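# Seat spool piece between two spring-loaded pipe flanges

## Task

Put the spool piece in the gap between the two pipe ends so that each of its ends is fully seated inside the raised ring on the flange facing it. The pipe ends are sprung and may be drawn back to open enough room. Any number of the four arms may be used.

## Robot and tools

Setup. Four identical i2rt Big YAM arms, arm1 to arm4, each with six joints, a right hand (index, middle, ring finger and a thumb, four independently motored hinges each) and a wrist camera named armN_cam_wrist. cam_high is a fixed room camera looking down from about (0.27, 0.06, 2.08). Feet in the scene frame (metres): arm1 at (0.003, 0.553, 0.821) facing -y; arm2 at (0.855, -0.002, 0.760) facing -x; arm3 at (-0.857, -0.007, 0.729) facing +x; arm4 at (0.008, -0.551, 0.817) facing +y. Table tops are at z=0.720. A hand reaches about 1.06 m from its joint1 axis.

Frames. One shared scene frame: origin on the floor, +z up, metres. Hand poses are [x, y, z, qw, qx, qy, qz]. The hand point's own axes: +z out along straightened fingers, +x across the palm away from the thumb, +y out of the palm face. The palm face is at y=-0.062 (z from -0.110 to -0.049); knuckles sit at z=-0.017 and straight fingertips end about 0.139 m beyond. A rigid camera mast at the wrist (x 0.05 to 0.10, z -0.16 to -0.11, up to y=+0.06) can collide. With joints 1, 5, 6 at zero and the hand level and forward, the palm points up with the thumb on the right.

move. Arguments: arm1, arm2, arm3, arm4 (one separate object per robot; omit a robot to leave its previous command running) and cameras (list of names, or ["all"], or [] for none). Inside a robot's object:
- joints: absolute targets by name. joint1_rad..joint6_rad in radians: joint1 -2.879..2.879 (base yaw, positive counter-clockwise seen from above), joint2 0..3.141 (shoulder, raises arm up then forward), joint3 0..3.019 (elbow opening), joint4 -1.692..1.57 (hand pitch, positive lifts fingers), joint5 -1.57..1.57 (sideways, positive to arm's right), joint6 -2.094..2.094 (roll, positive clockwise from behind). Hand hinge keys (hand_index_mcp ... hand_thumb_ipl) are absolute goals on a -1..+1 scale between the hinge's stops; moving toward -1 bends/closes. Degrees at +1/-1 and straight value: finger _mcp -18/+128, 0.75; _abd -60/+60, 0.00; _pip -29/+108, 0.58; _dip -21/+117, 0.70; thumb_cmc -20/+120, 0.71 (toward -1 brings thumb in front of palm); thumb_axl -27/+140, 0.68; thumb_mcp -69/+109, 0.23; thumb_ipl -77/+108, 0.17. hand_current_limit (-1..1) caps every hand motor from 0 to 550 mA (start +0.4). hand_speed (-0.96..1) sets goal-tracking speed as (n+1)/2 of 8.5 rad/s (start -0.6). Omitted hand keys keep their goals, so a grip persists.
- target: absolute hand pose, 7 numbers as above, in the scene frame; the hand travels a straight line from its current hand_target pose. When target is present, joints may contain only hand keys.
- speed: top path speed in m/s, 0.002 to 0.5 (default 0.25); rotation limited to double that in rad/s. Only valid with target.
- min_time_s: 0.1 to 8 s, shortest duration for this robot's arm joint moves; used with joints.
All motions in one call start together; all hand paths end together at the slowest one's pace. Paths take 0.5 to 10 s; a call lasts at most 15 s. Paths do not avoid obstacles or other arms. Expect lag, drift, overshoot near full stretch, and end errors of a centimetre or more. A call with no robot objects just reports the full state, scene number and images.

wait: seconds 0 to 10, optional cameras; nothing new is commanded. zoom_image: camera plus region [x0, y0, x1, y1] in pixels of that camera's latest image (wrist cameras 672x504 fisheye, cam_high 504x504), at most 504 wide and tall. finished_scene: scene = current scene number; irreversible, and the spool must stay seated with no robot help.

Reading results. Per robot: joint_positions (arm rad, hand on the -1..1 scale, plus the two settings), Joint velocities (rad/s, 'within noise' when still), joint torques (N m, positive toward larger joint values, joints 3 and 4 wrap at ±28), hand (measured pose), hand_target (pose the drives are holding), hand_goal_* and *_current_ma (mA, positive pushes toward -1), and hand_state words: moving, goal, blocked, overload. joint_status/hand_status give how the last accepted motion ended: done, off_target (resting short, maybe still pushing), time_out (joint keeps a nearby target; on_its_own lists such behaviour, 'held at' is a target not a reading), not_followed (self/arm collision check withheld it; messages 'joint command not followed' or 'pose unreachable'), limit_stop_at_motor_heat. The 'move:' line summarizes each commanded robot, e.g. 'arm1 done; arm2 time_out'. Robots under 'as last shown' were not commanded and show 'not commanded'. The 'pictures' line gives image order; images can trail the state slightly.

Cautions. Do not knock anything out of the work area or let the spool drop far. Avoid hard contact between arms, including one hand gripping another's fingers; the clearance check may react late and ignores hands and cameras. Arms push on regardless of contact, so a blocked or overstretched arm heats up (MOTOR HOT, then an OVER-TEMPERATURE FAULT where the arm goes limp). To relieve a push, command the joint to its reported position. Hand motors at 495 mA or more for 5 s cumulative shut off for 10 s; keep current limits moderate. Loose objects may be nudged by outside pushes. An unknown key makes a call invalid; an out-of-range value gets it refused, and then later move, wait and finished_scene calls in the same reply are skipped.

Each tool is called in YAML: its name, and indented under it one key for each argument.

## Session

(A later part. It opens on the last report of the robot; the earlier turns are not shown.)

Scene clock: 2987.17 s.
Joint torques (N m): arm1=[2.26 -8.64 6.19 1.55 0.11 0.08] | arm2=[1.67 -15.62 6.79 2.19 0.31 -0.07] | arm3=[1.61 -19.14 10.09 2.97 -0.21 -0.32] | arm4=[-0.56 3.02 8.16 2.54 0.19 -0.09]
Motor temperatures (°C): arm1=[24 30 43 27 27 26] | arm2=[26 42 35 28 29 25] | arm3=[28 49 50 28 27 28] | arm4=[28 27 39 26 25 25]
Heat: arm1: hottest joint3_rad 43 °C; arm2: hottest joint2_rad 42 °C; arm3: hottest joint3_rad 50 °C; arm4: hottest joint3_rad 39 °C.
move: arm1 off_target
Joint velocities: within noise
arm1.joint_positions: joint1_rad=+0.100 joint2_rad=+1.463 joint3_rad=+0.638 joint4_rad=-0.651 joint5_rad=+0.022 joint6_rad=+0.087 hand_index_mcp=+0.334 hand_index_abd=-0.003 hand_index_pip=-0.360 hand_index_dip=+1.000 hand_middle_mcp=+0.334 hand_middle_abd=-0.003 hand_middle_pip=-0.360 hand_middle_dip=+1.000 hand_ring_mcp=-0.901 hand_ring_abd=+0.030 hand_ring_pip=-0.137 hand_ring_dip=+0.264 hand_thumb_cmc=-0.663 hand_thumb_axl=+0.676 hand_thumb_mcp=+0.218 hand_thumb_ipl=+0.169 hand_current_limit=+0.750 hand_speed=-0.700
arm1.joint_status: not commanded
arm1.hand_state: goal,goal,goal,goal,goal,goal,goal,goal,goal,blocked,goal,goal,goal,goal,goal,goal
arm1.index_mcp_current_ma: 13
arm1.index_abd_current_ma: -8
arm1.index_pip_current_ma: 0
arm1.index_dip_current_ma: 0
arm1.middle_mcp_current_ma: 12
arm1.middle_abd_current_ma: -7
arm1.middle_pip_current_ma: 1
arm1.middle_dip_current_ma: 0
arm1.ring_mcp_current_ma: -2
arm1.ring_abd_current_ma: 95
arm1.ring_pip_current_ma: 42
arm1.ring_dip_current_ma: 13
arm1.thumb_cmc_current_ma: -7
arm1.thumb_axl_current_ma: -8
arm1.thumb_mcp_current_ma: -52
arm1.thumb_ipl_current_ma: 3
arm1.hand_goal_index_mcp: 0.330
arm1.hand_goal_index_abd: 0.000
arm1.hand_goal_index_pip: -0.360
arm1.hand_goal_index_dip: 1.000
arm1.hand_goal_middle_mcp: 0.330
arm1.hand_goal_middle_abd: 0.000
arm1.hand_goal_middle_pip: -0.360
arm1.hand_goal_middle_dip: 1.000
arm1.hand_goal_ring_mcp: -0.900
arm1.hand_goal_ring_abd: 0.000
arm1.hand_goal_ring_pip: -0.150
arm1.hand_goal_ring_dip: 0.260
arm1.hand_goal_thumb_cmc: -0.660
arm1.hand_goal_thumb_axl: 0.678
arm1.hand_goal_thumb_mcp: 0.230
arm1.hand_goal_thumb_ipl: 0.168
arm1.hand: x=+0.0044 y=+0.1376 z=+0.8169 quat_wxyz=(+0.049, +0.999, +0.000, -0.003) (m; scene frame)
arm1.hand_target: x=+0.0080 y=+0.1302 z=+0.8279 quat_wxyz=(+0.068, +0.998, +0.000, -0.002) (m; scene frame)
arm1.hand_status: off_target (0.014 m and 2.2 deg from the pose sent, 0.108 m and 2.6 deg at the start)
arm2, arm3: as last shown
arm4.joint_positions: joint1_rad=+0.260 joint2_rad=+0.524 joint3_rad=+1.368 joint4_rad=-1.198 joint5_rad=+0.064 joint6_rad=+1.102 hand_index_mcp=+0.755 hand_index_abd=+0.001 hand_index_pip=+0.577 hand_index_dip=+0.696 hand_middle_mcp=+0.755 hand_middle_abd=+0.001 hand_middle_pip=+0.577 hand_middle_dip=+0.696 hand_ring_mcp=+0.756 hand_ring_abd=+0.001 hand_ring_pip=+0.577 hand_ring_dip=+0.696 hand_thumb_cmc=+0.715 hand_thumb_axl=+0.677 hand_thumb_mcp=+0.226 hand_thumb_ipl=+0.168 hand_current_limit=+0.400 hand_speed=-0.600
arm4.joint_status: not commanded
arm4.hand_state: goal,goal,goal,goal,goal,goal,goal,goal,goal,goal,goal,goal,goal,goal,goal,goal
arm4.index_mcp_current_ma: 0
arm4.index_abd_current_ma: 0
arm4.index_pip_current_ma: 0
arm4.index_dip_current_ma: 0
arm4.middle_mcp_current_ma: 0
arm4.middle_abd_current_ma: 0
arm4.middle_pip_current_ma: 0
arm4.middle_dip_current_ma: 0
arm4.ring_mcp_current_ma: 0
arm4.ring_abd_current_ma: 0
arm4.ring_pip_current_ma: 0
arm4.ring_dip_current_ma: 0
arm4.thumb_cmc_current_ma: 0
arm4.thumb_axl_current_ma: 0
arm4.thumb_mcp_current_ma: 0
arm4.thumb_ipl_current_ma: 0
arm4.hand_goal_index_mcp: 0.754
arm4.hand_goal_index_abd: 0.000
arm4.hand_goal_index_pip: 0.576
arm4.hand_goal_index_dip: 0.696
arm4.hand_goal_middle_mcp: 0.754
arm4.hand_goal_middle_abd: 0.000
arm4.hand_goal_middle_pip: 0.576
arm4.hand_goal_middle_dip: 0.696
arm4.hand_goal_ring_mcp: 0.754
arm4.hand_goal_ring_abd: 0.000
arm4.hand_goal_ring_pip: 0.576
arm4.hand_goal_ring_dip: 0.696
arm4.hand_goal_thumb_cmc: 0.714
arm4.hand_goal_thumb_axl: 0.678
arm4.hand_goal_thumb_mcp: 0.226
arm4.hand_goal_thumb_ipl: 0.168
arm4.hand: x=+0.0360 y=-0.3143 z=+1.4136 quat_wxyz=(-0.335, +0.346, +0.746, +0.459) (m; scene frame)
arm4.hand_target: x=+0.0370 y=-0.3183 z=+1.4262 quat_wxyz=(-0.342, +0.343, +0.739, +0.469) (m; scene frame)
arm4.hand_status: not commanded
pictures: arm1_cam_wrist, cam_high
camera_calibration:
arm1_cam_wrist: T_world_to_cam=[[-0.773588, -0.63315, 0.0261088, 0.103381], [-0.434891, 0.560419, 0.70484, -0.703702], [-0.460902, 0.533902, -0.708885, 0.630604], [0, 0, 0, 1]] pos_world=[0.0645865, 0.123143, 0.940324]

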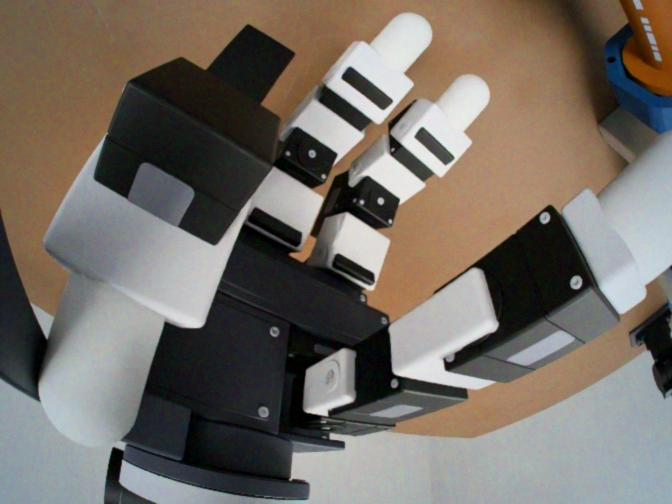

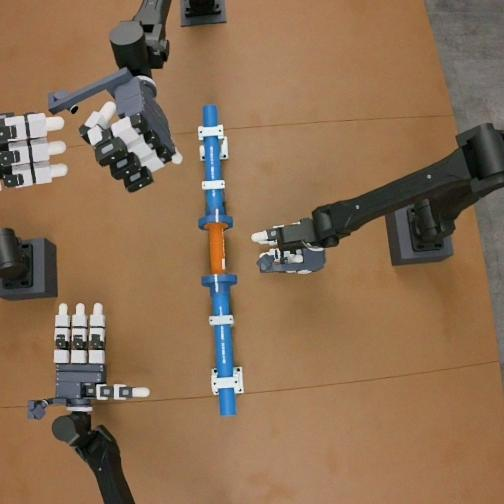

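move:
  cameras: ["arm3_cam_wrist","arm2_cam_wrist","cam_high","arm1_cam_wrist"]

zoom_image:
  camera: "arm3_cam_wrist"
  region: [560, 320, 672, 480]

zoom_image:
  camera: "arm2_cam_wrist"
  region: [420, 160, 620, 400]

zoom_image:
  camera: "cam_high"
  region: [200, 262, 240, 292]

zoom_image:
  camera: "cam_high"
  region: [198, 205, 238, 235]

Scene clock: 3000.67 s.
Joint torques (N m): arm1=[2.26 -8.59 6.19 1.54 0.11 0.09] | arm2=[1.61 -15.5 6.74 2.15 0.3 -0.14] | arm3=[1.49 -19.08 10.06 3.04 -0.2 -0.34] | arm4=[-1.49 3.02 8.25 2.66 0.17 -0.1]
Motor temperatures (°C): arm1=[24 30 42 27 27 26] | arm2=[26 42 35 28 29 25] | arm3=[28 49 49 28 27 28] | arm4=[28 27 39 26 25 25]
Heat: arm1: hottest joint3_rad 42 °C; arm2: hottest joint2_rad 42 °C; arm3: hottest joint2_rad 49 °C; arm4: hottest joint3_rad 39 °C.
Joint velocities: within noise
arm1.joint_positions: joint1_rad=+0.100 joint2_rad=+1.463 joint3_rad=+0.638 joint4_rad=-0.651 joint5_rad=+0.022 joint6_rad=+0.087 hand_index_mcp=+0.334 hand_index_abd=-0.003 hand_index_pip=-0.360 hand_index_dip=+1.000 hand_middle_mcp=+0.334 hand_middle_abd=-0.003 hand_middle_pip=-0.360 hand_middle_dip=+1.000 hand_ring_mcp=-0.901 hand_ring_abd=+0.030 hand_ring_pip=-0.137 hand_ring_dip=+0.264 hand_thumb_cmc=-0.663 hand_thumb_axl=+0.676 hand_thumb_mcp=+0.218 hand_thumb_ipl=+0.169 hand_current_limit=+0.750 hand_speed=-0.700
arm1.joint_status: not commanded
arm1.hand_state: goal,goal,goal,goal,goal,goal,goal,goal,goal,blocked,goal,goal,goal,goal,goal,goal
arm1.index_mcp_current_ma: 13
arm1.index_abd_current_ma: -8
arm1.index_pip_current_ma: 0
arm1.index_dip_current_ma: 0
arm1.middle_mcp_current_ma: 12
arm1.middle_abd_current_ma: -7
arm1.middle_pip_current_ma: 1
arm1.middle_dip_current_ma: 0
arm1.ring_mcp_current_ma: -2
arm1.ring_abd_current_ma: 95
arm1.ring_pip_current_ma: 42
arm1.ring_dip_current_ma: 13
arm1.thumb_cmc_current_ma: -7
arm1.thumb_axl_current_ma: -8
arm1.thumb_mcp_current_ma: -52
arm1.thumb_ipl_current_ma: 3
arm1.hand_goal_index_mcp: 0.330
arm1.hand_goal_index_abd: 0.000
arm1.hand_goal_index_pip: -0.360
arm1.hand_goal_index_dip: 1.000
arm1.hand_goal_middle_mcp: 0.330
arm1.hand_goal_middle_abd: 0.000
arm1.hand_goal_middle_pip: -0.360
arm1.hand_goal_middle_dip: 1.000
arm1.hand_goal_ring_mcp: -0.900
arm1.hand_goal_ring_abd: 0.000
arm1.hand_goal_ring_pip: -0.150
arm1.hand_goal_ring_dip: 0.260
arm1.hand_goal_thumb_cmc: -0.660
arm1.hand_goal_thumb_axl: 0.678
arm1.hand_goal_thumb_mcp: 0.230
arm1.hand_goal_thumb_ipl: 0.168
arm1.hand: x=+0.0043 y=+0.1376 z=+0.8169 quat_wxyz=(+0.049, +0.999, -0.001, -0.003) (m; scene frame)
arm1.hand_target: x=+0.0080 y=+0.1302 z=+0.8279 quat_wxyz=(+0.068, +0.998, +0.000, -0.002) (m; scene frame)
arm1.hand_status: off_target (0.014 m and 2.2 deg from the pose sent, 0.108 m and 2.6 deg at the start)
arm2.joint_positions: joint1_rad=+0.694 joint2_rad=+2.035 joint3_rad=+1.154 joint4_rad=+0.831 joint5_rad=+0.776 joint6_rad=+0.016 hand_index_mcp=+0.768 hand_index_abd=+0.001 hand_index_pip=+0.581 hand_index_dip=+0.697 hand_middle_mcp=+0.763 hand_middle_abd=+0.001 hand_middle_pip=+0.577 hand_middle_dip=+0.696 hand_ring_mcp=+0.763 hand_ring_abd=+0.001 hand_ring_pip=+0.577 hand_ring_dip=+0.696 hand_thumb_cmc=+0.703 hand_thumb_axl=-0.402 hand_thumb_mcp=+0.241 hand_thumb_ipl=+0.175 hand_current_limit=+0.780 hand_speed=-0.600
arm2.joint_status: not commanded
arm2.hand_state: goal,goal,goal,goal,goal,goal,goal,goal,goal,goal,goal,goal,blocked,goal,goal,goal
arm2.index_mcp_current_ma: 5
arm2.index_abd_current_ma: 0
arm2.index_pip_current_ma: 1
arm2.index_dip_current_ma: 0
arm2.middle_mcp_current_ma: 2
arm2.middle_abd_current_ma: 0
arm2.middle_pip_current_ma: 0
arm2.middle_dip_current_ma: 0
arm2.ring_mcp_current_ma: 2
arm2.ring_abd_current_ma: 0
arm2.ring_pip_current_ma: 0
arm2.ring_dip_current_ma: 0
arm2.thumb_cmc_current_ma: 12
arm2.thumb_axl_current_ma: 0
arm2.thumb_mcp_current_ma: 5
arm2.thumb_ipl_current_ma: 1
arm2.hand_goal_index_mcp: 0.754
arm2.hand_goal_index_abd: 0.000
arm2.hand_goal_index_pip: 0.576
arm2.hand_goal_index_dip: 0.696
arm2.hand_goal_middle_mcp: 0.754
arm2.hand_goal_middle_abd: 0.000
arm2.hand_goal_middle_pip: 0.576
arm2.hand_goal_middle_dip: 0.696
arm2.hand_goal_ring_mcp: 0.754
arm2.hand_goal_ring_abd: 0.000
arm2.hand_goal_ring_pip: 0.576
arm2.hand_goal_ring_dip: 0.696
arm2.hand_goal_thumb_cmc: 0.680
arm2.hand_goal_thumb_axl: -0.400
arm2.hand_goal_thumb_mcp: 0.230
arm2.hand_goal_thumb_ipl: 0.170
arm2.hand: x=+0.2409 y=-0.3273 z=+0.9789 quat_wxyz=(-0.464, -0.492, +0.525, +0.517) (m; scene frame)
arm2.hand_target: x=+0.2496 y=-0.3299 z=+0.9994 quat_wxyz=(-0.480, -0.480, +0.521, +0.518) (m; scene frame)
arm2.hand_status: not commanded
arm3.joint_positions: joint1_rad=-0.152 joint2_rad=+1.862 joint3_rad=+2.186 joint4_rad=-0.048 joint5_rad=-0.318 joint6_rad=+1.869 hand_index_mcp=-0.419 hand_index_abd=+0.000 hand_index_pip=-0.678 hand_index_dip=-0.098 hand_middle_mcp=-0.420 hand_middle_abd=+0.000 hand_middle_pip=-0.678 hand_middle_dip=-0.098 hand_ring_mcp=-0.419 hand_ring_abd=+0.000 hand_ring_pip=-0.679 hand_ring_dip=-0.098 hand_thumb_cmc=+0.705 hand_thumb_axl=-0.422 hand_thumb_mcp=+0.260 hand_thumb_ipl=+0.181 hand_current_limit=+0.780 hand_speed=-0.300
arm3.joint_status: not commanded
arm3.hand_state: goal,goal,goal,goal,goal,goal,goal,goal,goal,goal,goal,goal,goal,goal,goal,goal
arm3.index_mcp_current_ma: 1
arm3.index_abd_current_ma: 0
arm3.index_pip_current_ma: 3
arm3.index_dip_current_ma: 4
arm3.middle_mcp_current_ma: 0
arm3.middle_abd_current_ma: 0
arm3.middle_pip_current_ma: 2
arm3.middle_dip_current_ma: 4
arm3.ring_mcp_current_ma: 1
arm3.ring_abd_current_ma: 0
arm3.ring_pip_current_ma: 2
arm3.ring_dip_current_ma: 4
arm3.thumb_cmc_current_ma: -20
arm3.thumb_axl_current_ma: -5
arm3.thumb_mcp_current_ma: 0
arm3.thumb_ipl_current_ma: 3
arm3.hand_goal_index_mcp: -0.420
arm3.hand_goal_index_abd: 0.000
arm3.hand_goal_index_pip: -0.680
arm3.hand_goal_index_dip: -0.100
arm3.hand_goal_middle_mcp: -0.420
arm3.hand_goal_middle_abd: 0.000
arm3.hand_goal_middle_pip: -0.680
arm3.hand_goal_middle_dip: -0.100
arm3.hand_goal_ring_mcp: -0.420
arm3.hand_goal_ring_abd: 0.000
arm3.hand_goal_ring_pip: -0.680
arm3.hand_goal_ring_dip: -0.100
arm3.hand_goal_thumb_cmc: 0.714
arm3.hand_goal_thumb_axl: -0.420
arm3.hand_goal_thumb_mcp: 0.260
arm3.hand_goal_thumb_ipl: 0.180
arm3.hand: x=-0.0434 y=-0.1519 z=+1.3463 quat_wxyz=(-0.152, +0.611, -0.012, +0.777) (m; scene frame)
arm3.hand_target: x=-0.0472 y=-0.1448 z=+1.3573 quat_wxyz=(-0.151, +0.601, -0.002, +0.785) (m; scene frame)
arm3.hand_status: not commanded
arm4.joint_positions: joint1_rad=+0.260 joint2_rad=+0.524 joint3_rad=+1.368 joint4_rad=-1.198 joint5_rad=+0.064 joint6_rad=+1.102 hand_index_mcp=+0.755 hand_index_abd=+0.001 hand_index_pip=+0.577 hand_index_dip=+0.696 hand_middle_mcp=+0.755 hand_middle_abd=+0.001 hand_middle_pip=+0.577 hand_middle_dip=+0.696 hand_ring_mcp=+0.756 hand_ring_abd=+0.001 hand_ring_pip=+0.577 hand_ring_dip=+0.696 hand_thumb_cmc=+0.715 hand_thumb_axl=+0.677 hand_thumb_mcp=+0.226 hand_thumb_ipl=+0.168 hand_current_limit=+0.400 hand_speed=-0.600
arm4.joint_status: not commanded
arm4.hand_state: goal,goal,goal,goal,goal,goal,goal,goal,goal,goal,goal,goal,goal,goal,goal,goal
arm4.index_mcp_current_ma: 0
arm4.index_abd_current_ma: 0
arm4.index_pip_current_ma: 0
arm4.index_dip_current_ma: 0
arm4.middle_mcp_current_ma: 0
arm4.middle_abd_current_ma: 0
arm4.middle_pip_current_ma: 0
arm4.middle_dip_current_ma: 0
arm4.ring_mcp_current_ma: 0
arm4.ring_abd_current_ma: 0
arm4.ring_pip_current_ma: 0
arm4.ring_dip_current_ma: 0
arm4.thumb_cmc_current_ma: 0
arm4.thumb_axl_current_ma: 0
arm4.thumb_mcp_current_ma: 0
arm4.thumb_ipl_current_ma: 0
arm4.hand_goal_index_mcp: 0.754
arm4.hand_goal_index_abd: 0.000
arm4.hand_goal_index_pip: 0.576
arm4.hand_goal_index_dip: 0.696
arm4.hand_goal_middle_mcp: 0.754
arm4.hand_goal_middle_abd: 0.000
arm4.hand_goal_middle_pip: 0.576
arm4.hand_goal_middle_dip: 0.696
arm4.hand_goal_ring_mcp: 0.754
arm4.hand_goal_ring_abd: 0.000
arm4.hand_goal_ring_pip: 0.576
arm4.hand_goal_ring_dip: 0.696
arm4.hand_goal_thumb_cmc: 0.714
arm4.hand_goal_thumb_axl: 0.678
arm4.hand_goal_thumb_mcp: 0.226
arm4.hand_goal_thumb_ipl: 0.168
arm4.hand: x=+0.0360 y=-0.3143 z=+1.4136 quat_wxyz=(-0.335, +0.346, +0.746, +0.459) (m; scene frame)
arm4.hand_target: x=+0.0370 y=-0.3183 z=+1.4262 quat_wxyz=(-0.342, +0.343, +0.739, +0.469) (m; scene frame)
arm4.hand_status: not commanded
pictures: arm1_cam_wrist, arm2_cam_wrist, arm3_cam_wrist, cam_high
camera_calibration:
arm1_cam_wrist: T_world_to_cam=[[-0.773841, -0.632842, 0.0261024, 0.103365], [-0.434695, 0.560618, 0.704804, -0.703705], [-0.460662, 0.53406, -0.708922, 0.630603], [0, 0, 0, 1]] pos_world=[0.0645864, 0.123143, 0.940324]
arm2_cam_wrist: T_world_to_cam=[[0.0429299, 0.800374, 0.597962, -0.296945], [0.767911, 0.356439, -0.532225, 0.410417], [-0.639116, 0.48203, -0.599314, 1.01887], [0, 0, 0, 1]] pos_world=[0.348758, -0.399746, 1.00662]
arm3_cam_wrist: T_world_to_cam=[[0.243377, -0.4204, -0.874089, 1.15017], [-0.706156, 0.540988, -0.456811, 0.62272], [0.664915, 0.72842, -0.165204, 0.488163], [0, 0, 0, 1]] pos_world=[-0.164776, -0.208938, 1.37047]

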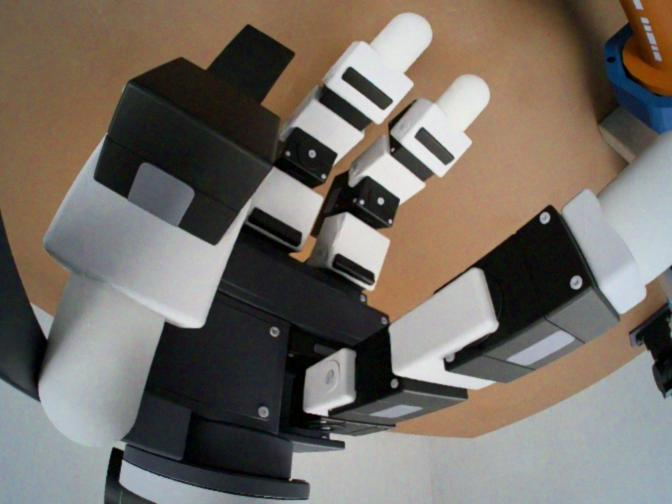

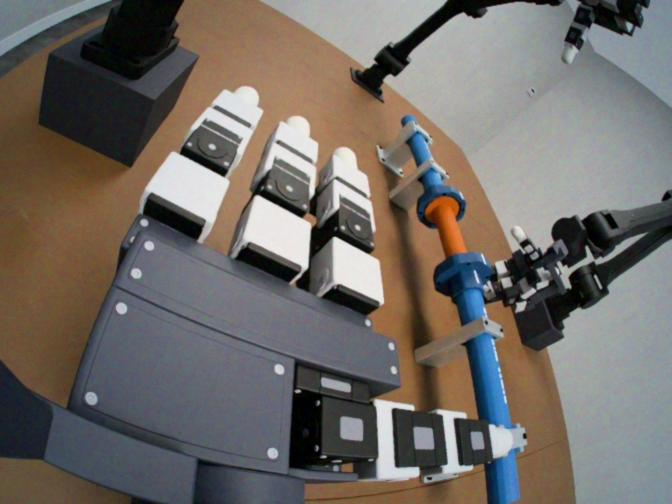

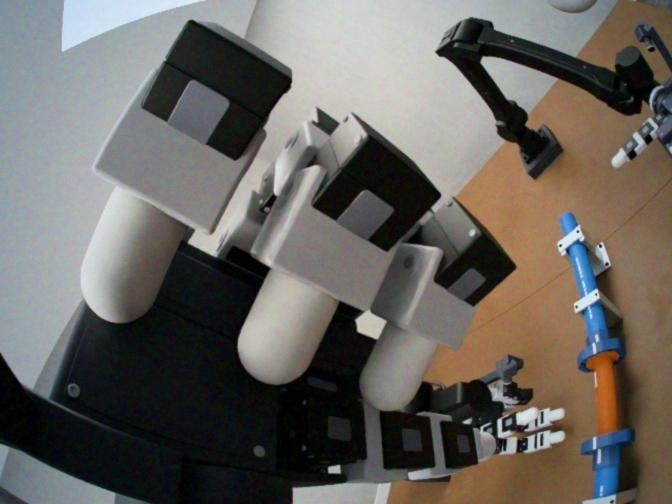

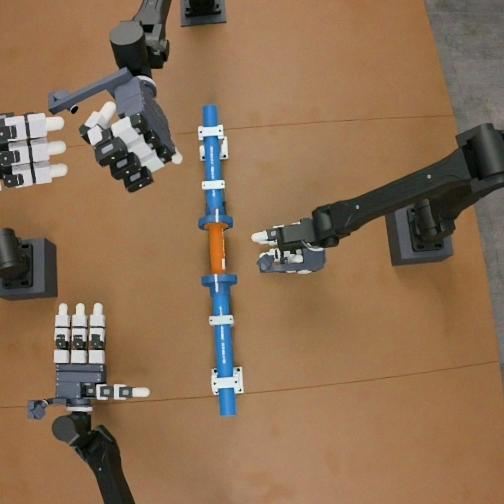

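Scaled by 3.150 from the camera's 672x504 image, which has a finer 960x720 frame.

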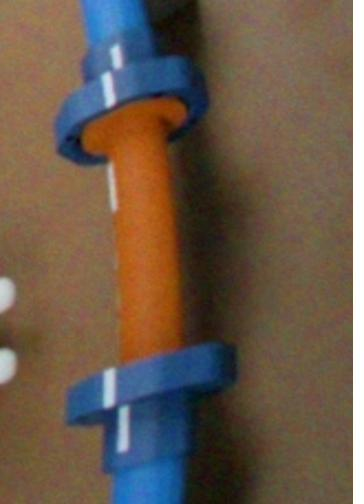

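Scaled by 2.100 from the camera's 672x504 image, which has a finer 960x720 frame.

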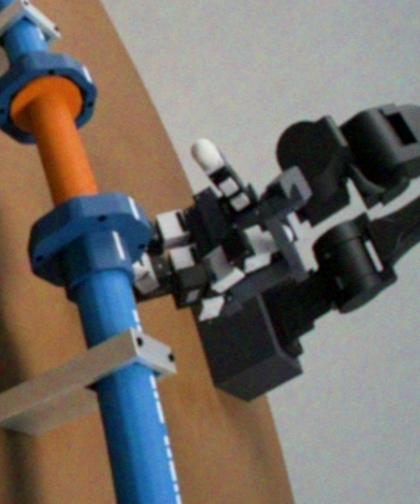

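Scaled by 12.600 from the camera's 504x504 image, which has a finer 720x720 frame.

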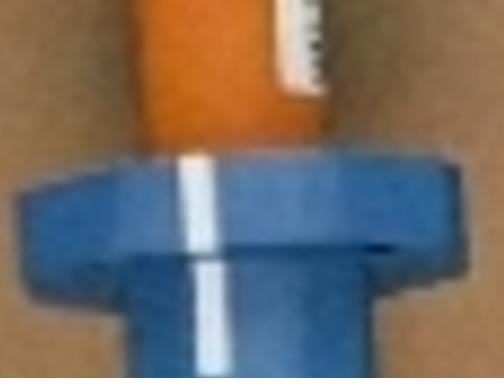

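Scaled by 12.600 from the camera's 504x504 image, which has a finer 720x720 frame.

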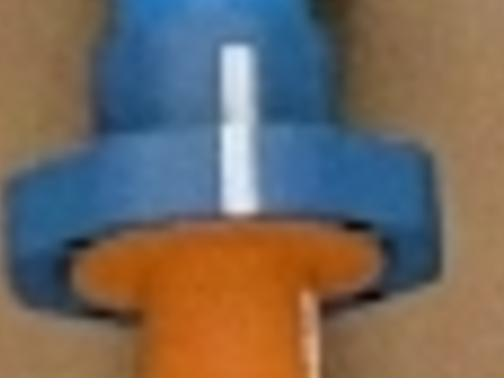

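move:
  arm3: {"target": [-0.0500, -0.2000, 1.1500, -0.151, 0.601, -0.002, 0.785], "speed": 0.15}
  arm1: {"target": [0.0080, 0.1800, 0.9500, 0.068, 0.9976, 0.000, -0.0025], "speed": 0.1}
  cameras: ["arm3_cam_wrist","cam_high","arm1_cam_wrist"]

Scene clock: 3016.73 s.
Joint torques (N m): arm1=[2.2 -4.89 11.59 0.58 0.12 0.08] | arm2=[1.73 -15.79 6.64 2.21 0.3 -0.09] | arm3=[0.62 -16.21 10.13 3.03 -0.16 -0.13] | arm4=[-1.03 3.43 8.32 2.78 0.16 -0.09]
Motor temperatures (°C): arm1=[24 30 41 27 27 26] | arm2=[26 42 35 28 28 25] | arm3=[28 49 49 28 27 28] | arm4=[28 27 39 26 25 25]
Heat: arm1: hottest joint3_rad 41 °C; arm2: hottest joint2_rad 42 °C; arm3: hottest joint2_rad 49 °C; arm4: hottest joint3_rad 39 °C.
move: arm1 off_target; arm3 off_target
Joint velocities: within noise
arm1.joint_positions: joint1_rad=+0.122 joint2_rad=+1.078 joint3_rad=+0.661 joint4_rad=-1.074 joint5_rad=+0.025 joint6_rad=+0.108 hand_index_mcp=+0.334 hand_index_abd=-0.003 hand_index_pip=-0.360 hand_index_dip=+1.000 hand_middle_mcp=+0.334 hand_middle_abd=-0.003 hand_middle_pip=-0.360 hand_middle_dip=+1.000 hand_ring_mcp=-0.901 hand_ring_abd=+0.030 hand_ring_pip=-0.137 hand_ring_dip=+0.264 hand_thumb_cmc=-0.663 hand_thumb_axl=+0.676 hand_thumb_mcp=+0.218 hand_thumb_ipl=+0.169 hand_current_limit=+0.750 hand_speed=-0.700
arm1.joint_status: not commanded
arm1.hand_state: goal,goal,goal,goal,goal,goal,goal,goal,goal,blocked,goal,goal,goal,goal,goal,goal
arm1.index_mcp_current_ma: 13
arm1.index_abd_current_ma: -8
arm1.index_pip_current_ma: 0
arm1.index_dip_current_ma: 0
arm1.middle_mcp_current_ma: 12
arm1.middle_abd_current_ma: -7
arm1.middle_pip_current_ma: 1
arm1.middle_dip_current_ma: 0
arm1.ring_mcp_current_ma: -2
arm1.ring_abd_current_ma: 95
arm1.ring_pip_current_ma: 42
arm1.ring_dip_current_ma: 13
arm1.thumb_cmc_current_ma: -7
arm1.thumb_axl_current_ma: -8
arm1.thumb_mcp_current_ma: -51
arm1.thumb_ipl_current_ma: 3
arm1.hand_goal_index_mcp: 0.330
arm1.hand_goal_index_abd: 0.000
arm1.hand_goal_index_pip: -0.360
arm1.hand_goal_index_dip: 1.000
arm1.hand_goal_middle_mcp: 0.330
arm1.hand_goal_middle_abd: 0.000
arm1.hand_goal_middle_pip: -0.360
arm1.hand_goal_middle_dip: 1.000
arm1.hand_goal_ring_mcp: -0.900
arm1.hand_goal_ring_abd: 0.000
arm1.hand_goal_ring_pip: -0.150
arm1.hand_goal_ring_dip: 0.260
arm1.hand_goal_thumb_cmc: -0.660
arm1.hand_goal_thumb_axl: 0.678
arm1.hand_goal_thumb_mcp: 0.230
arm1.hand_goal_thumb_ipl: 0.168
arm1.hand: x=+0.0037 y=+0.1976 z=+0.9231 quat_wxyz=(+0.041, +0.999, +0.000, -0.005) (m; scene frame)
arm1.hand_target: x=+0.0079 y=+0.1810 z=+0.9498 quat_wxyz=(+0.068, +0.998, +0.000, -0.002) (m; scene frame)
arm1.hand_status: off_target (0.032 m and 3.1 deg from the pose sent, 0.140 m and 2.2 deg at the start)
arm2, arm4: as last shown
arm3.joint_positions: joint1_rad=-0.225 joint2_rad=+1.828 joint3_rad=+1.625 joint4_rad=+0.517 joint5_rad=-0.401 joint6_rad=+1.877 hand_index_mcp=-0.419 hand_index_abd=+0.000 hand_index_pip=-0.678 hand_index_dip=-0.098 hand_middle_mcp=-0.420 hand_middle_abd=+0.000 hand_middle_pip=-0.678 hand_middle_dip=-0.098 hand_ring_mcp=-0.419 hand_ring_abd=+0.000 hand_ring_pip=-0.679 hand_ring_dip=-0.098 hand_thumb_cmc=+0.706 hand_thumb_axl=-0.422 hand_thumb_mcp=+0.260 hand_thumb_ipl=+0.181 hand_current_limit=+0.780 hand_speed=-0.300
arm3.joint_status: not commanded
arm3.hand_state: goal,goal,goal,goal,goal,goal,goal,goal,goal,goal,goal,goal,goal,goal,goal,goal
arm3.index_mcp_current_ma: 1
arm3.index_abd_current_ma: 0
arm3.index_pip_current_ma: 3
arm3.index_dip_current_ma: 4
arm3.middle_mcp_current_ma: 0
arm3.middle_abd_current_ma: 0
arm3.middle_pip_current_ma: 2
arm3.middle_dip_current_ma: 4
arm3.ring_mcp_current_ma: 1
arm3.ring_abd_current_ma: 0
arm3.ring_pip_current_ma: 2
arm3.ring_dip_current_ma: 4
arm3.thumb_cmc_current_ma: -19
arm3.thumb_axl_current_ma: -5
arm3.thumb_mcp_current_ma: 0
arm3.thumb_ipl_current_ma: 3
arm3.hand_goal_index_mcp: -0.420
arm3.hand_goal_index_abd: 0.000
arm3.hand_goal_index_pip: -0.680
arm3.hand_goal_index_dip: -0.100
arm3.hand_goal_middle_mcp: -0.420
arm3.hand_goal_middle_abd: 0.000
arm3.hand_goal_middle_pip: -0.680
arm3.hand_goal_middle_dip: -0.100
arm3.hand_goal_ring_mcp: -0.420
arm3.hand_goal_ring_abd: 0.000
arm3.hand_goal_ring_pip: -0.680
arm3.hand_goal_ring_dip: -0.100
arm3.hand_goal_thumb_cmc: 0.714
arm3.hand_goal_thumb_axl: -0.420
arm3.hand_goal_thumb_mcp: 0.260
arm3.hand_goal_thumb_ipl: 0.180
arm3.hand: x=-0.0535 y=-0.1951 z=+1.1626 quat_wxyz=(-0.148, +0.600, +0.002, +0.786) (m; scene frame)
arm3.hand_target: x=-0.0502 y=-0.1999 z=+1.1499 quat_wxyz=(-0.151, +0.601, -0.002, +0.785) (m; scene frame)
arm3.hand_status: off_target (0.014 m and 0.6 deg from the pose sent, 0.202 m and 1.8 deg at the start)
pictures: arm1_cam_wrist, arm3_cam_wrist, cam_high
camera_calibration:
arm1_cam_wrist: T_world_to_cam=[[-0.773596, -0.633419, 0.018149, 0.145561], [-0.433214, 0.549554, 0.714364, -0.819079], [-0.462465, 0.544767, -0.699539, 0.662783], [0, 0, 0, 1]] pos_world=[0.0642829, 0.181267, 1.04612]
arm3_cam_wrist: T_world_to_cam=[[0.273336, -0.43826, -0.85628, 0.951321], [-0.695775, 0.524602, -0.490601, 0.591558], [0.664217, 0.729878, -0.161537, 0.491985], [0, 0, 0, 1]] pos_world=[-0.175223, -0.252496, 1.18429]

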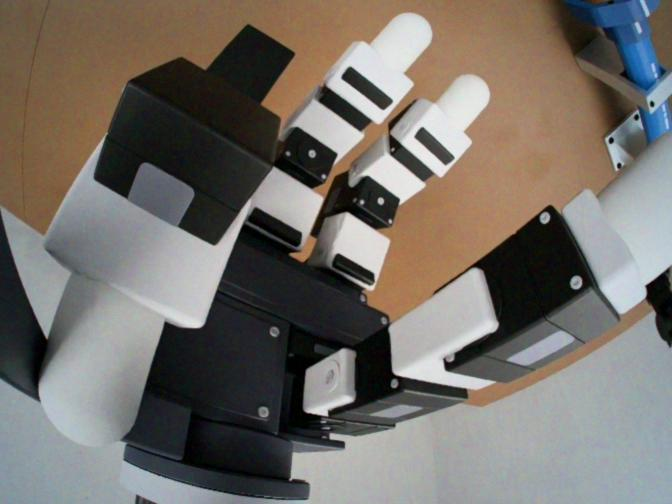

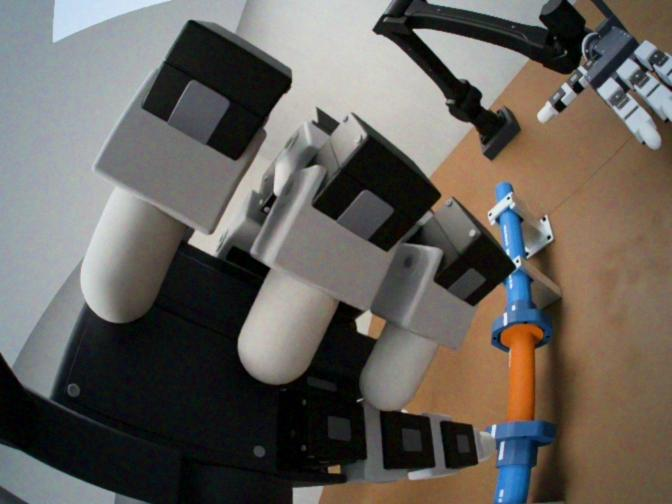

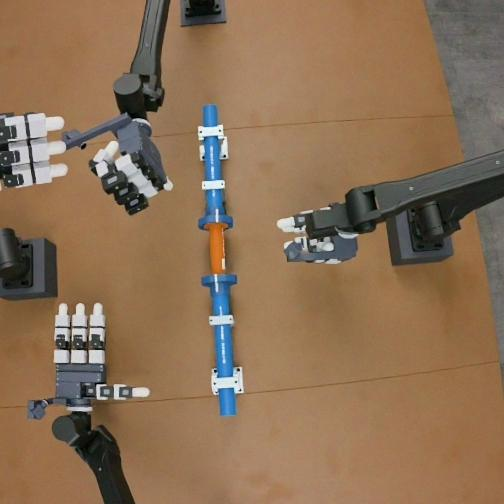

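zoom_image:
  camera: "arm3_cam_wrist"
  region: [470, 290, 580, 460]

zoom_image:
  camera: "arm3_cam_wrist"
  region: [485, 295, 560, 360]

zoom_image:
  camera: "cam_high"
  region: [195, 205, 250, 292]

Scaled by 2.965 from the camera's 672x504 image, which has a finer 960x720 frame.

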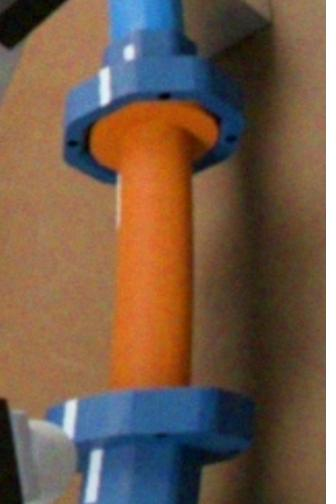

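Scaled by 6.720 from the camera's 672x504 image, which has a finer 960x720 frame.

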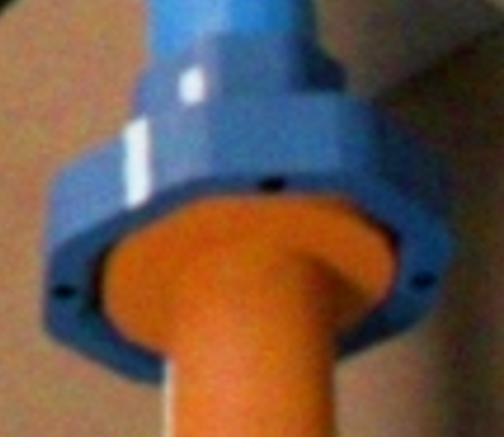

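Scaled by 5.793 from the camera's 504x504 image, which has a finer 720x720 frame.

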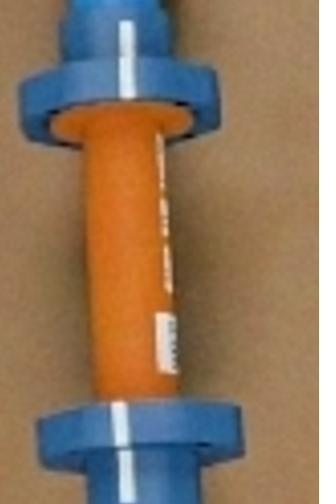

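finished_scene:
  scene: 2

The scene is finished: the task was done.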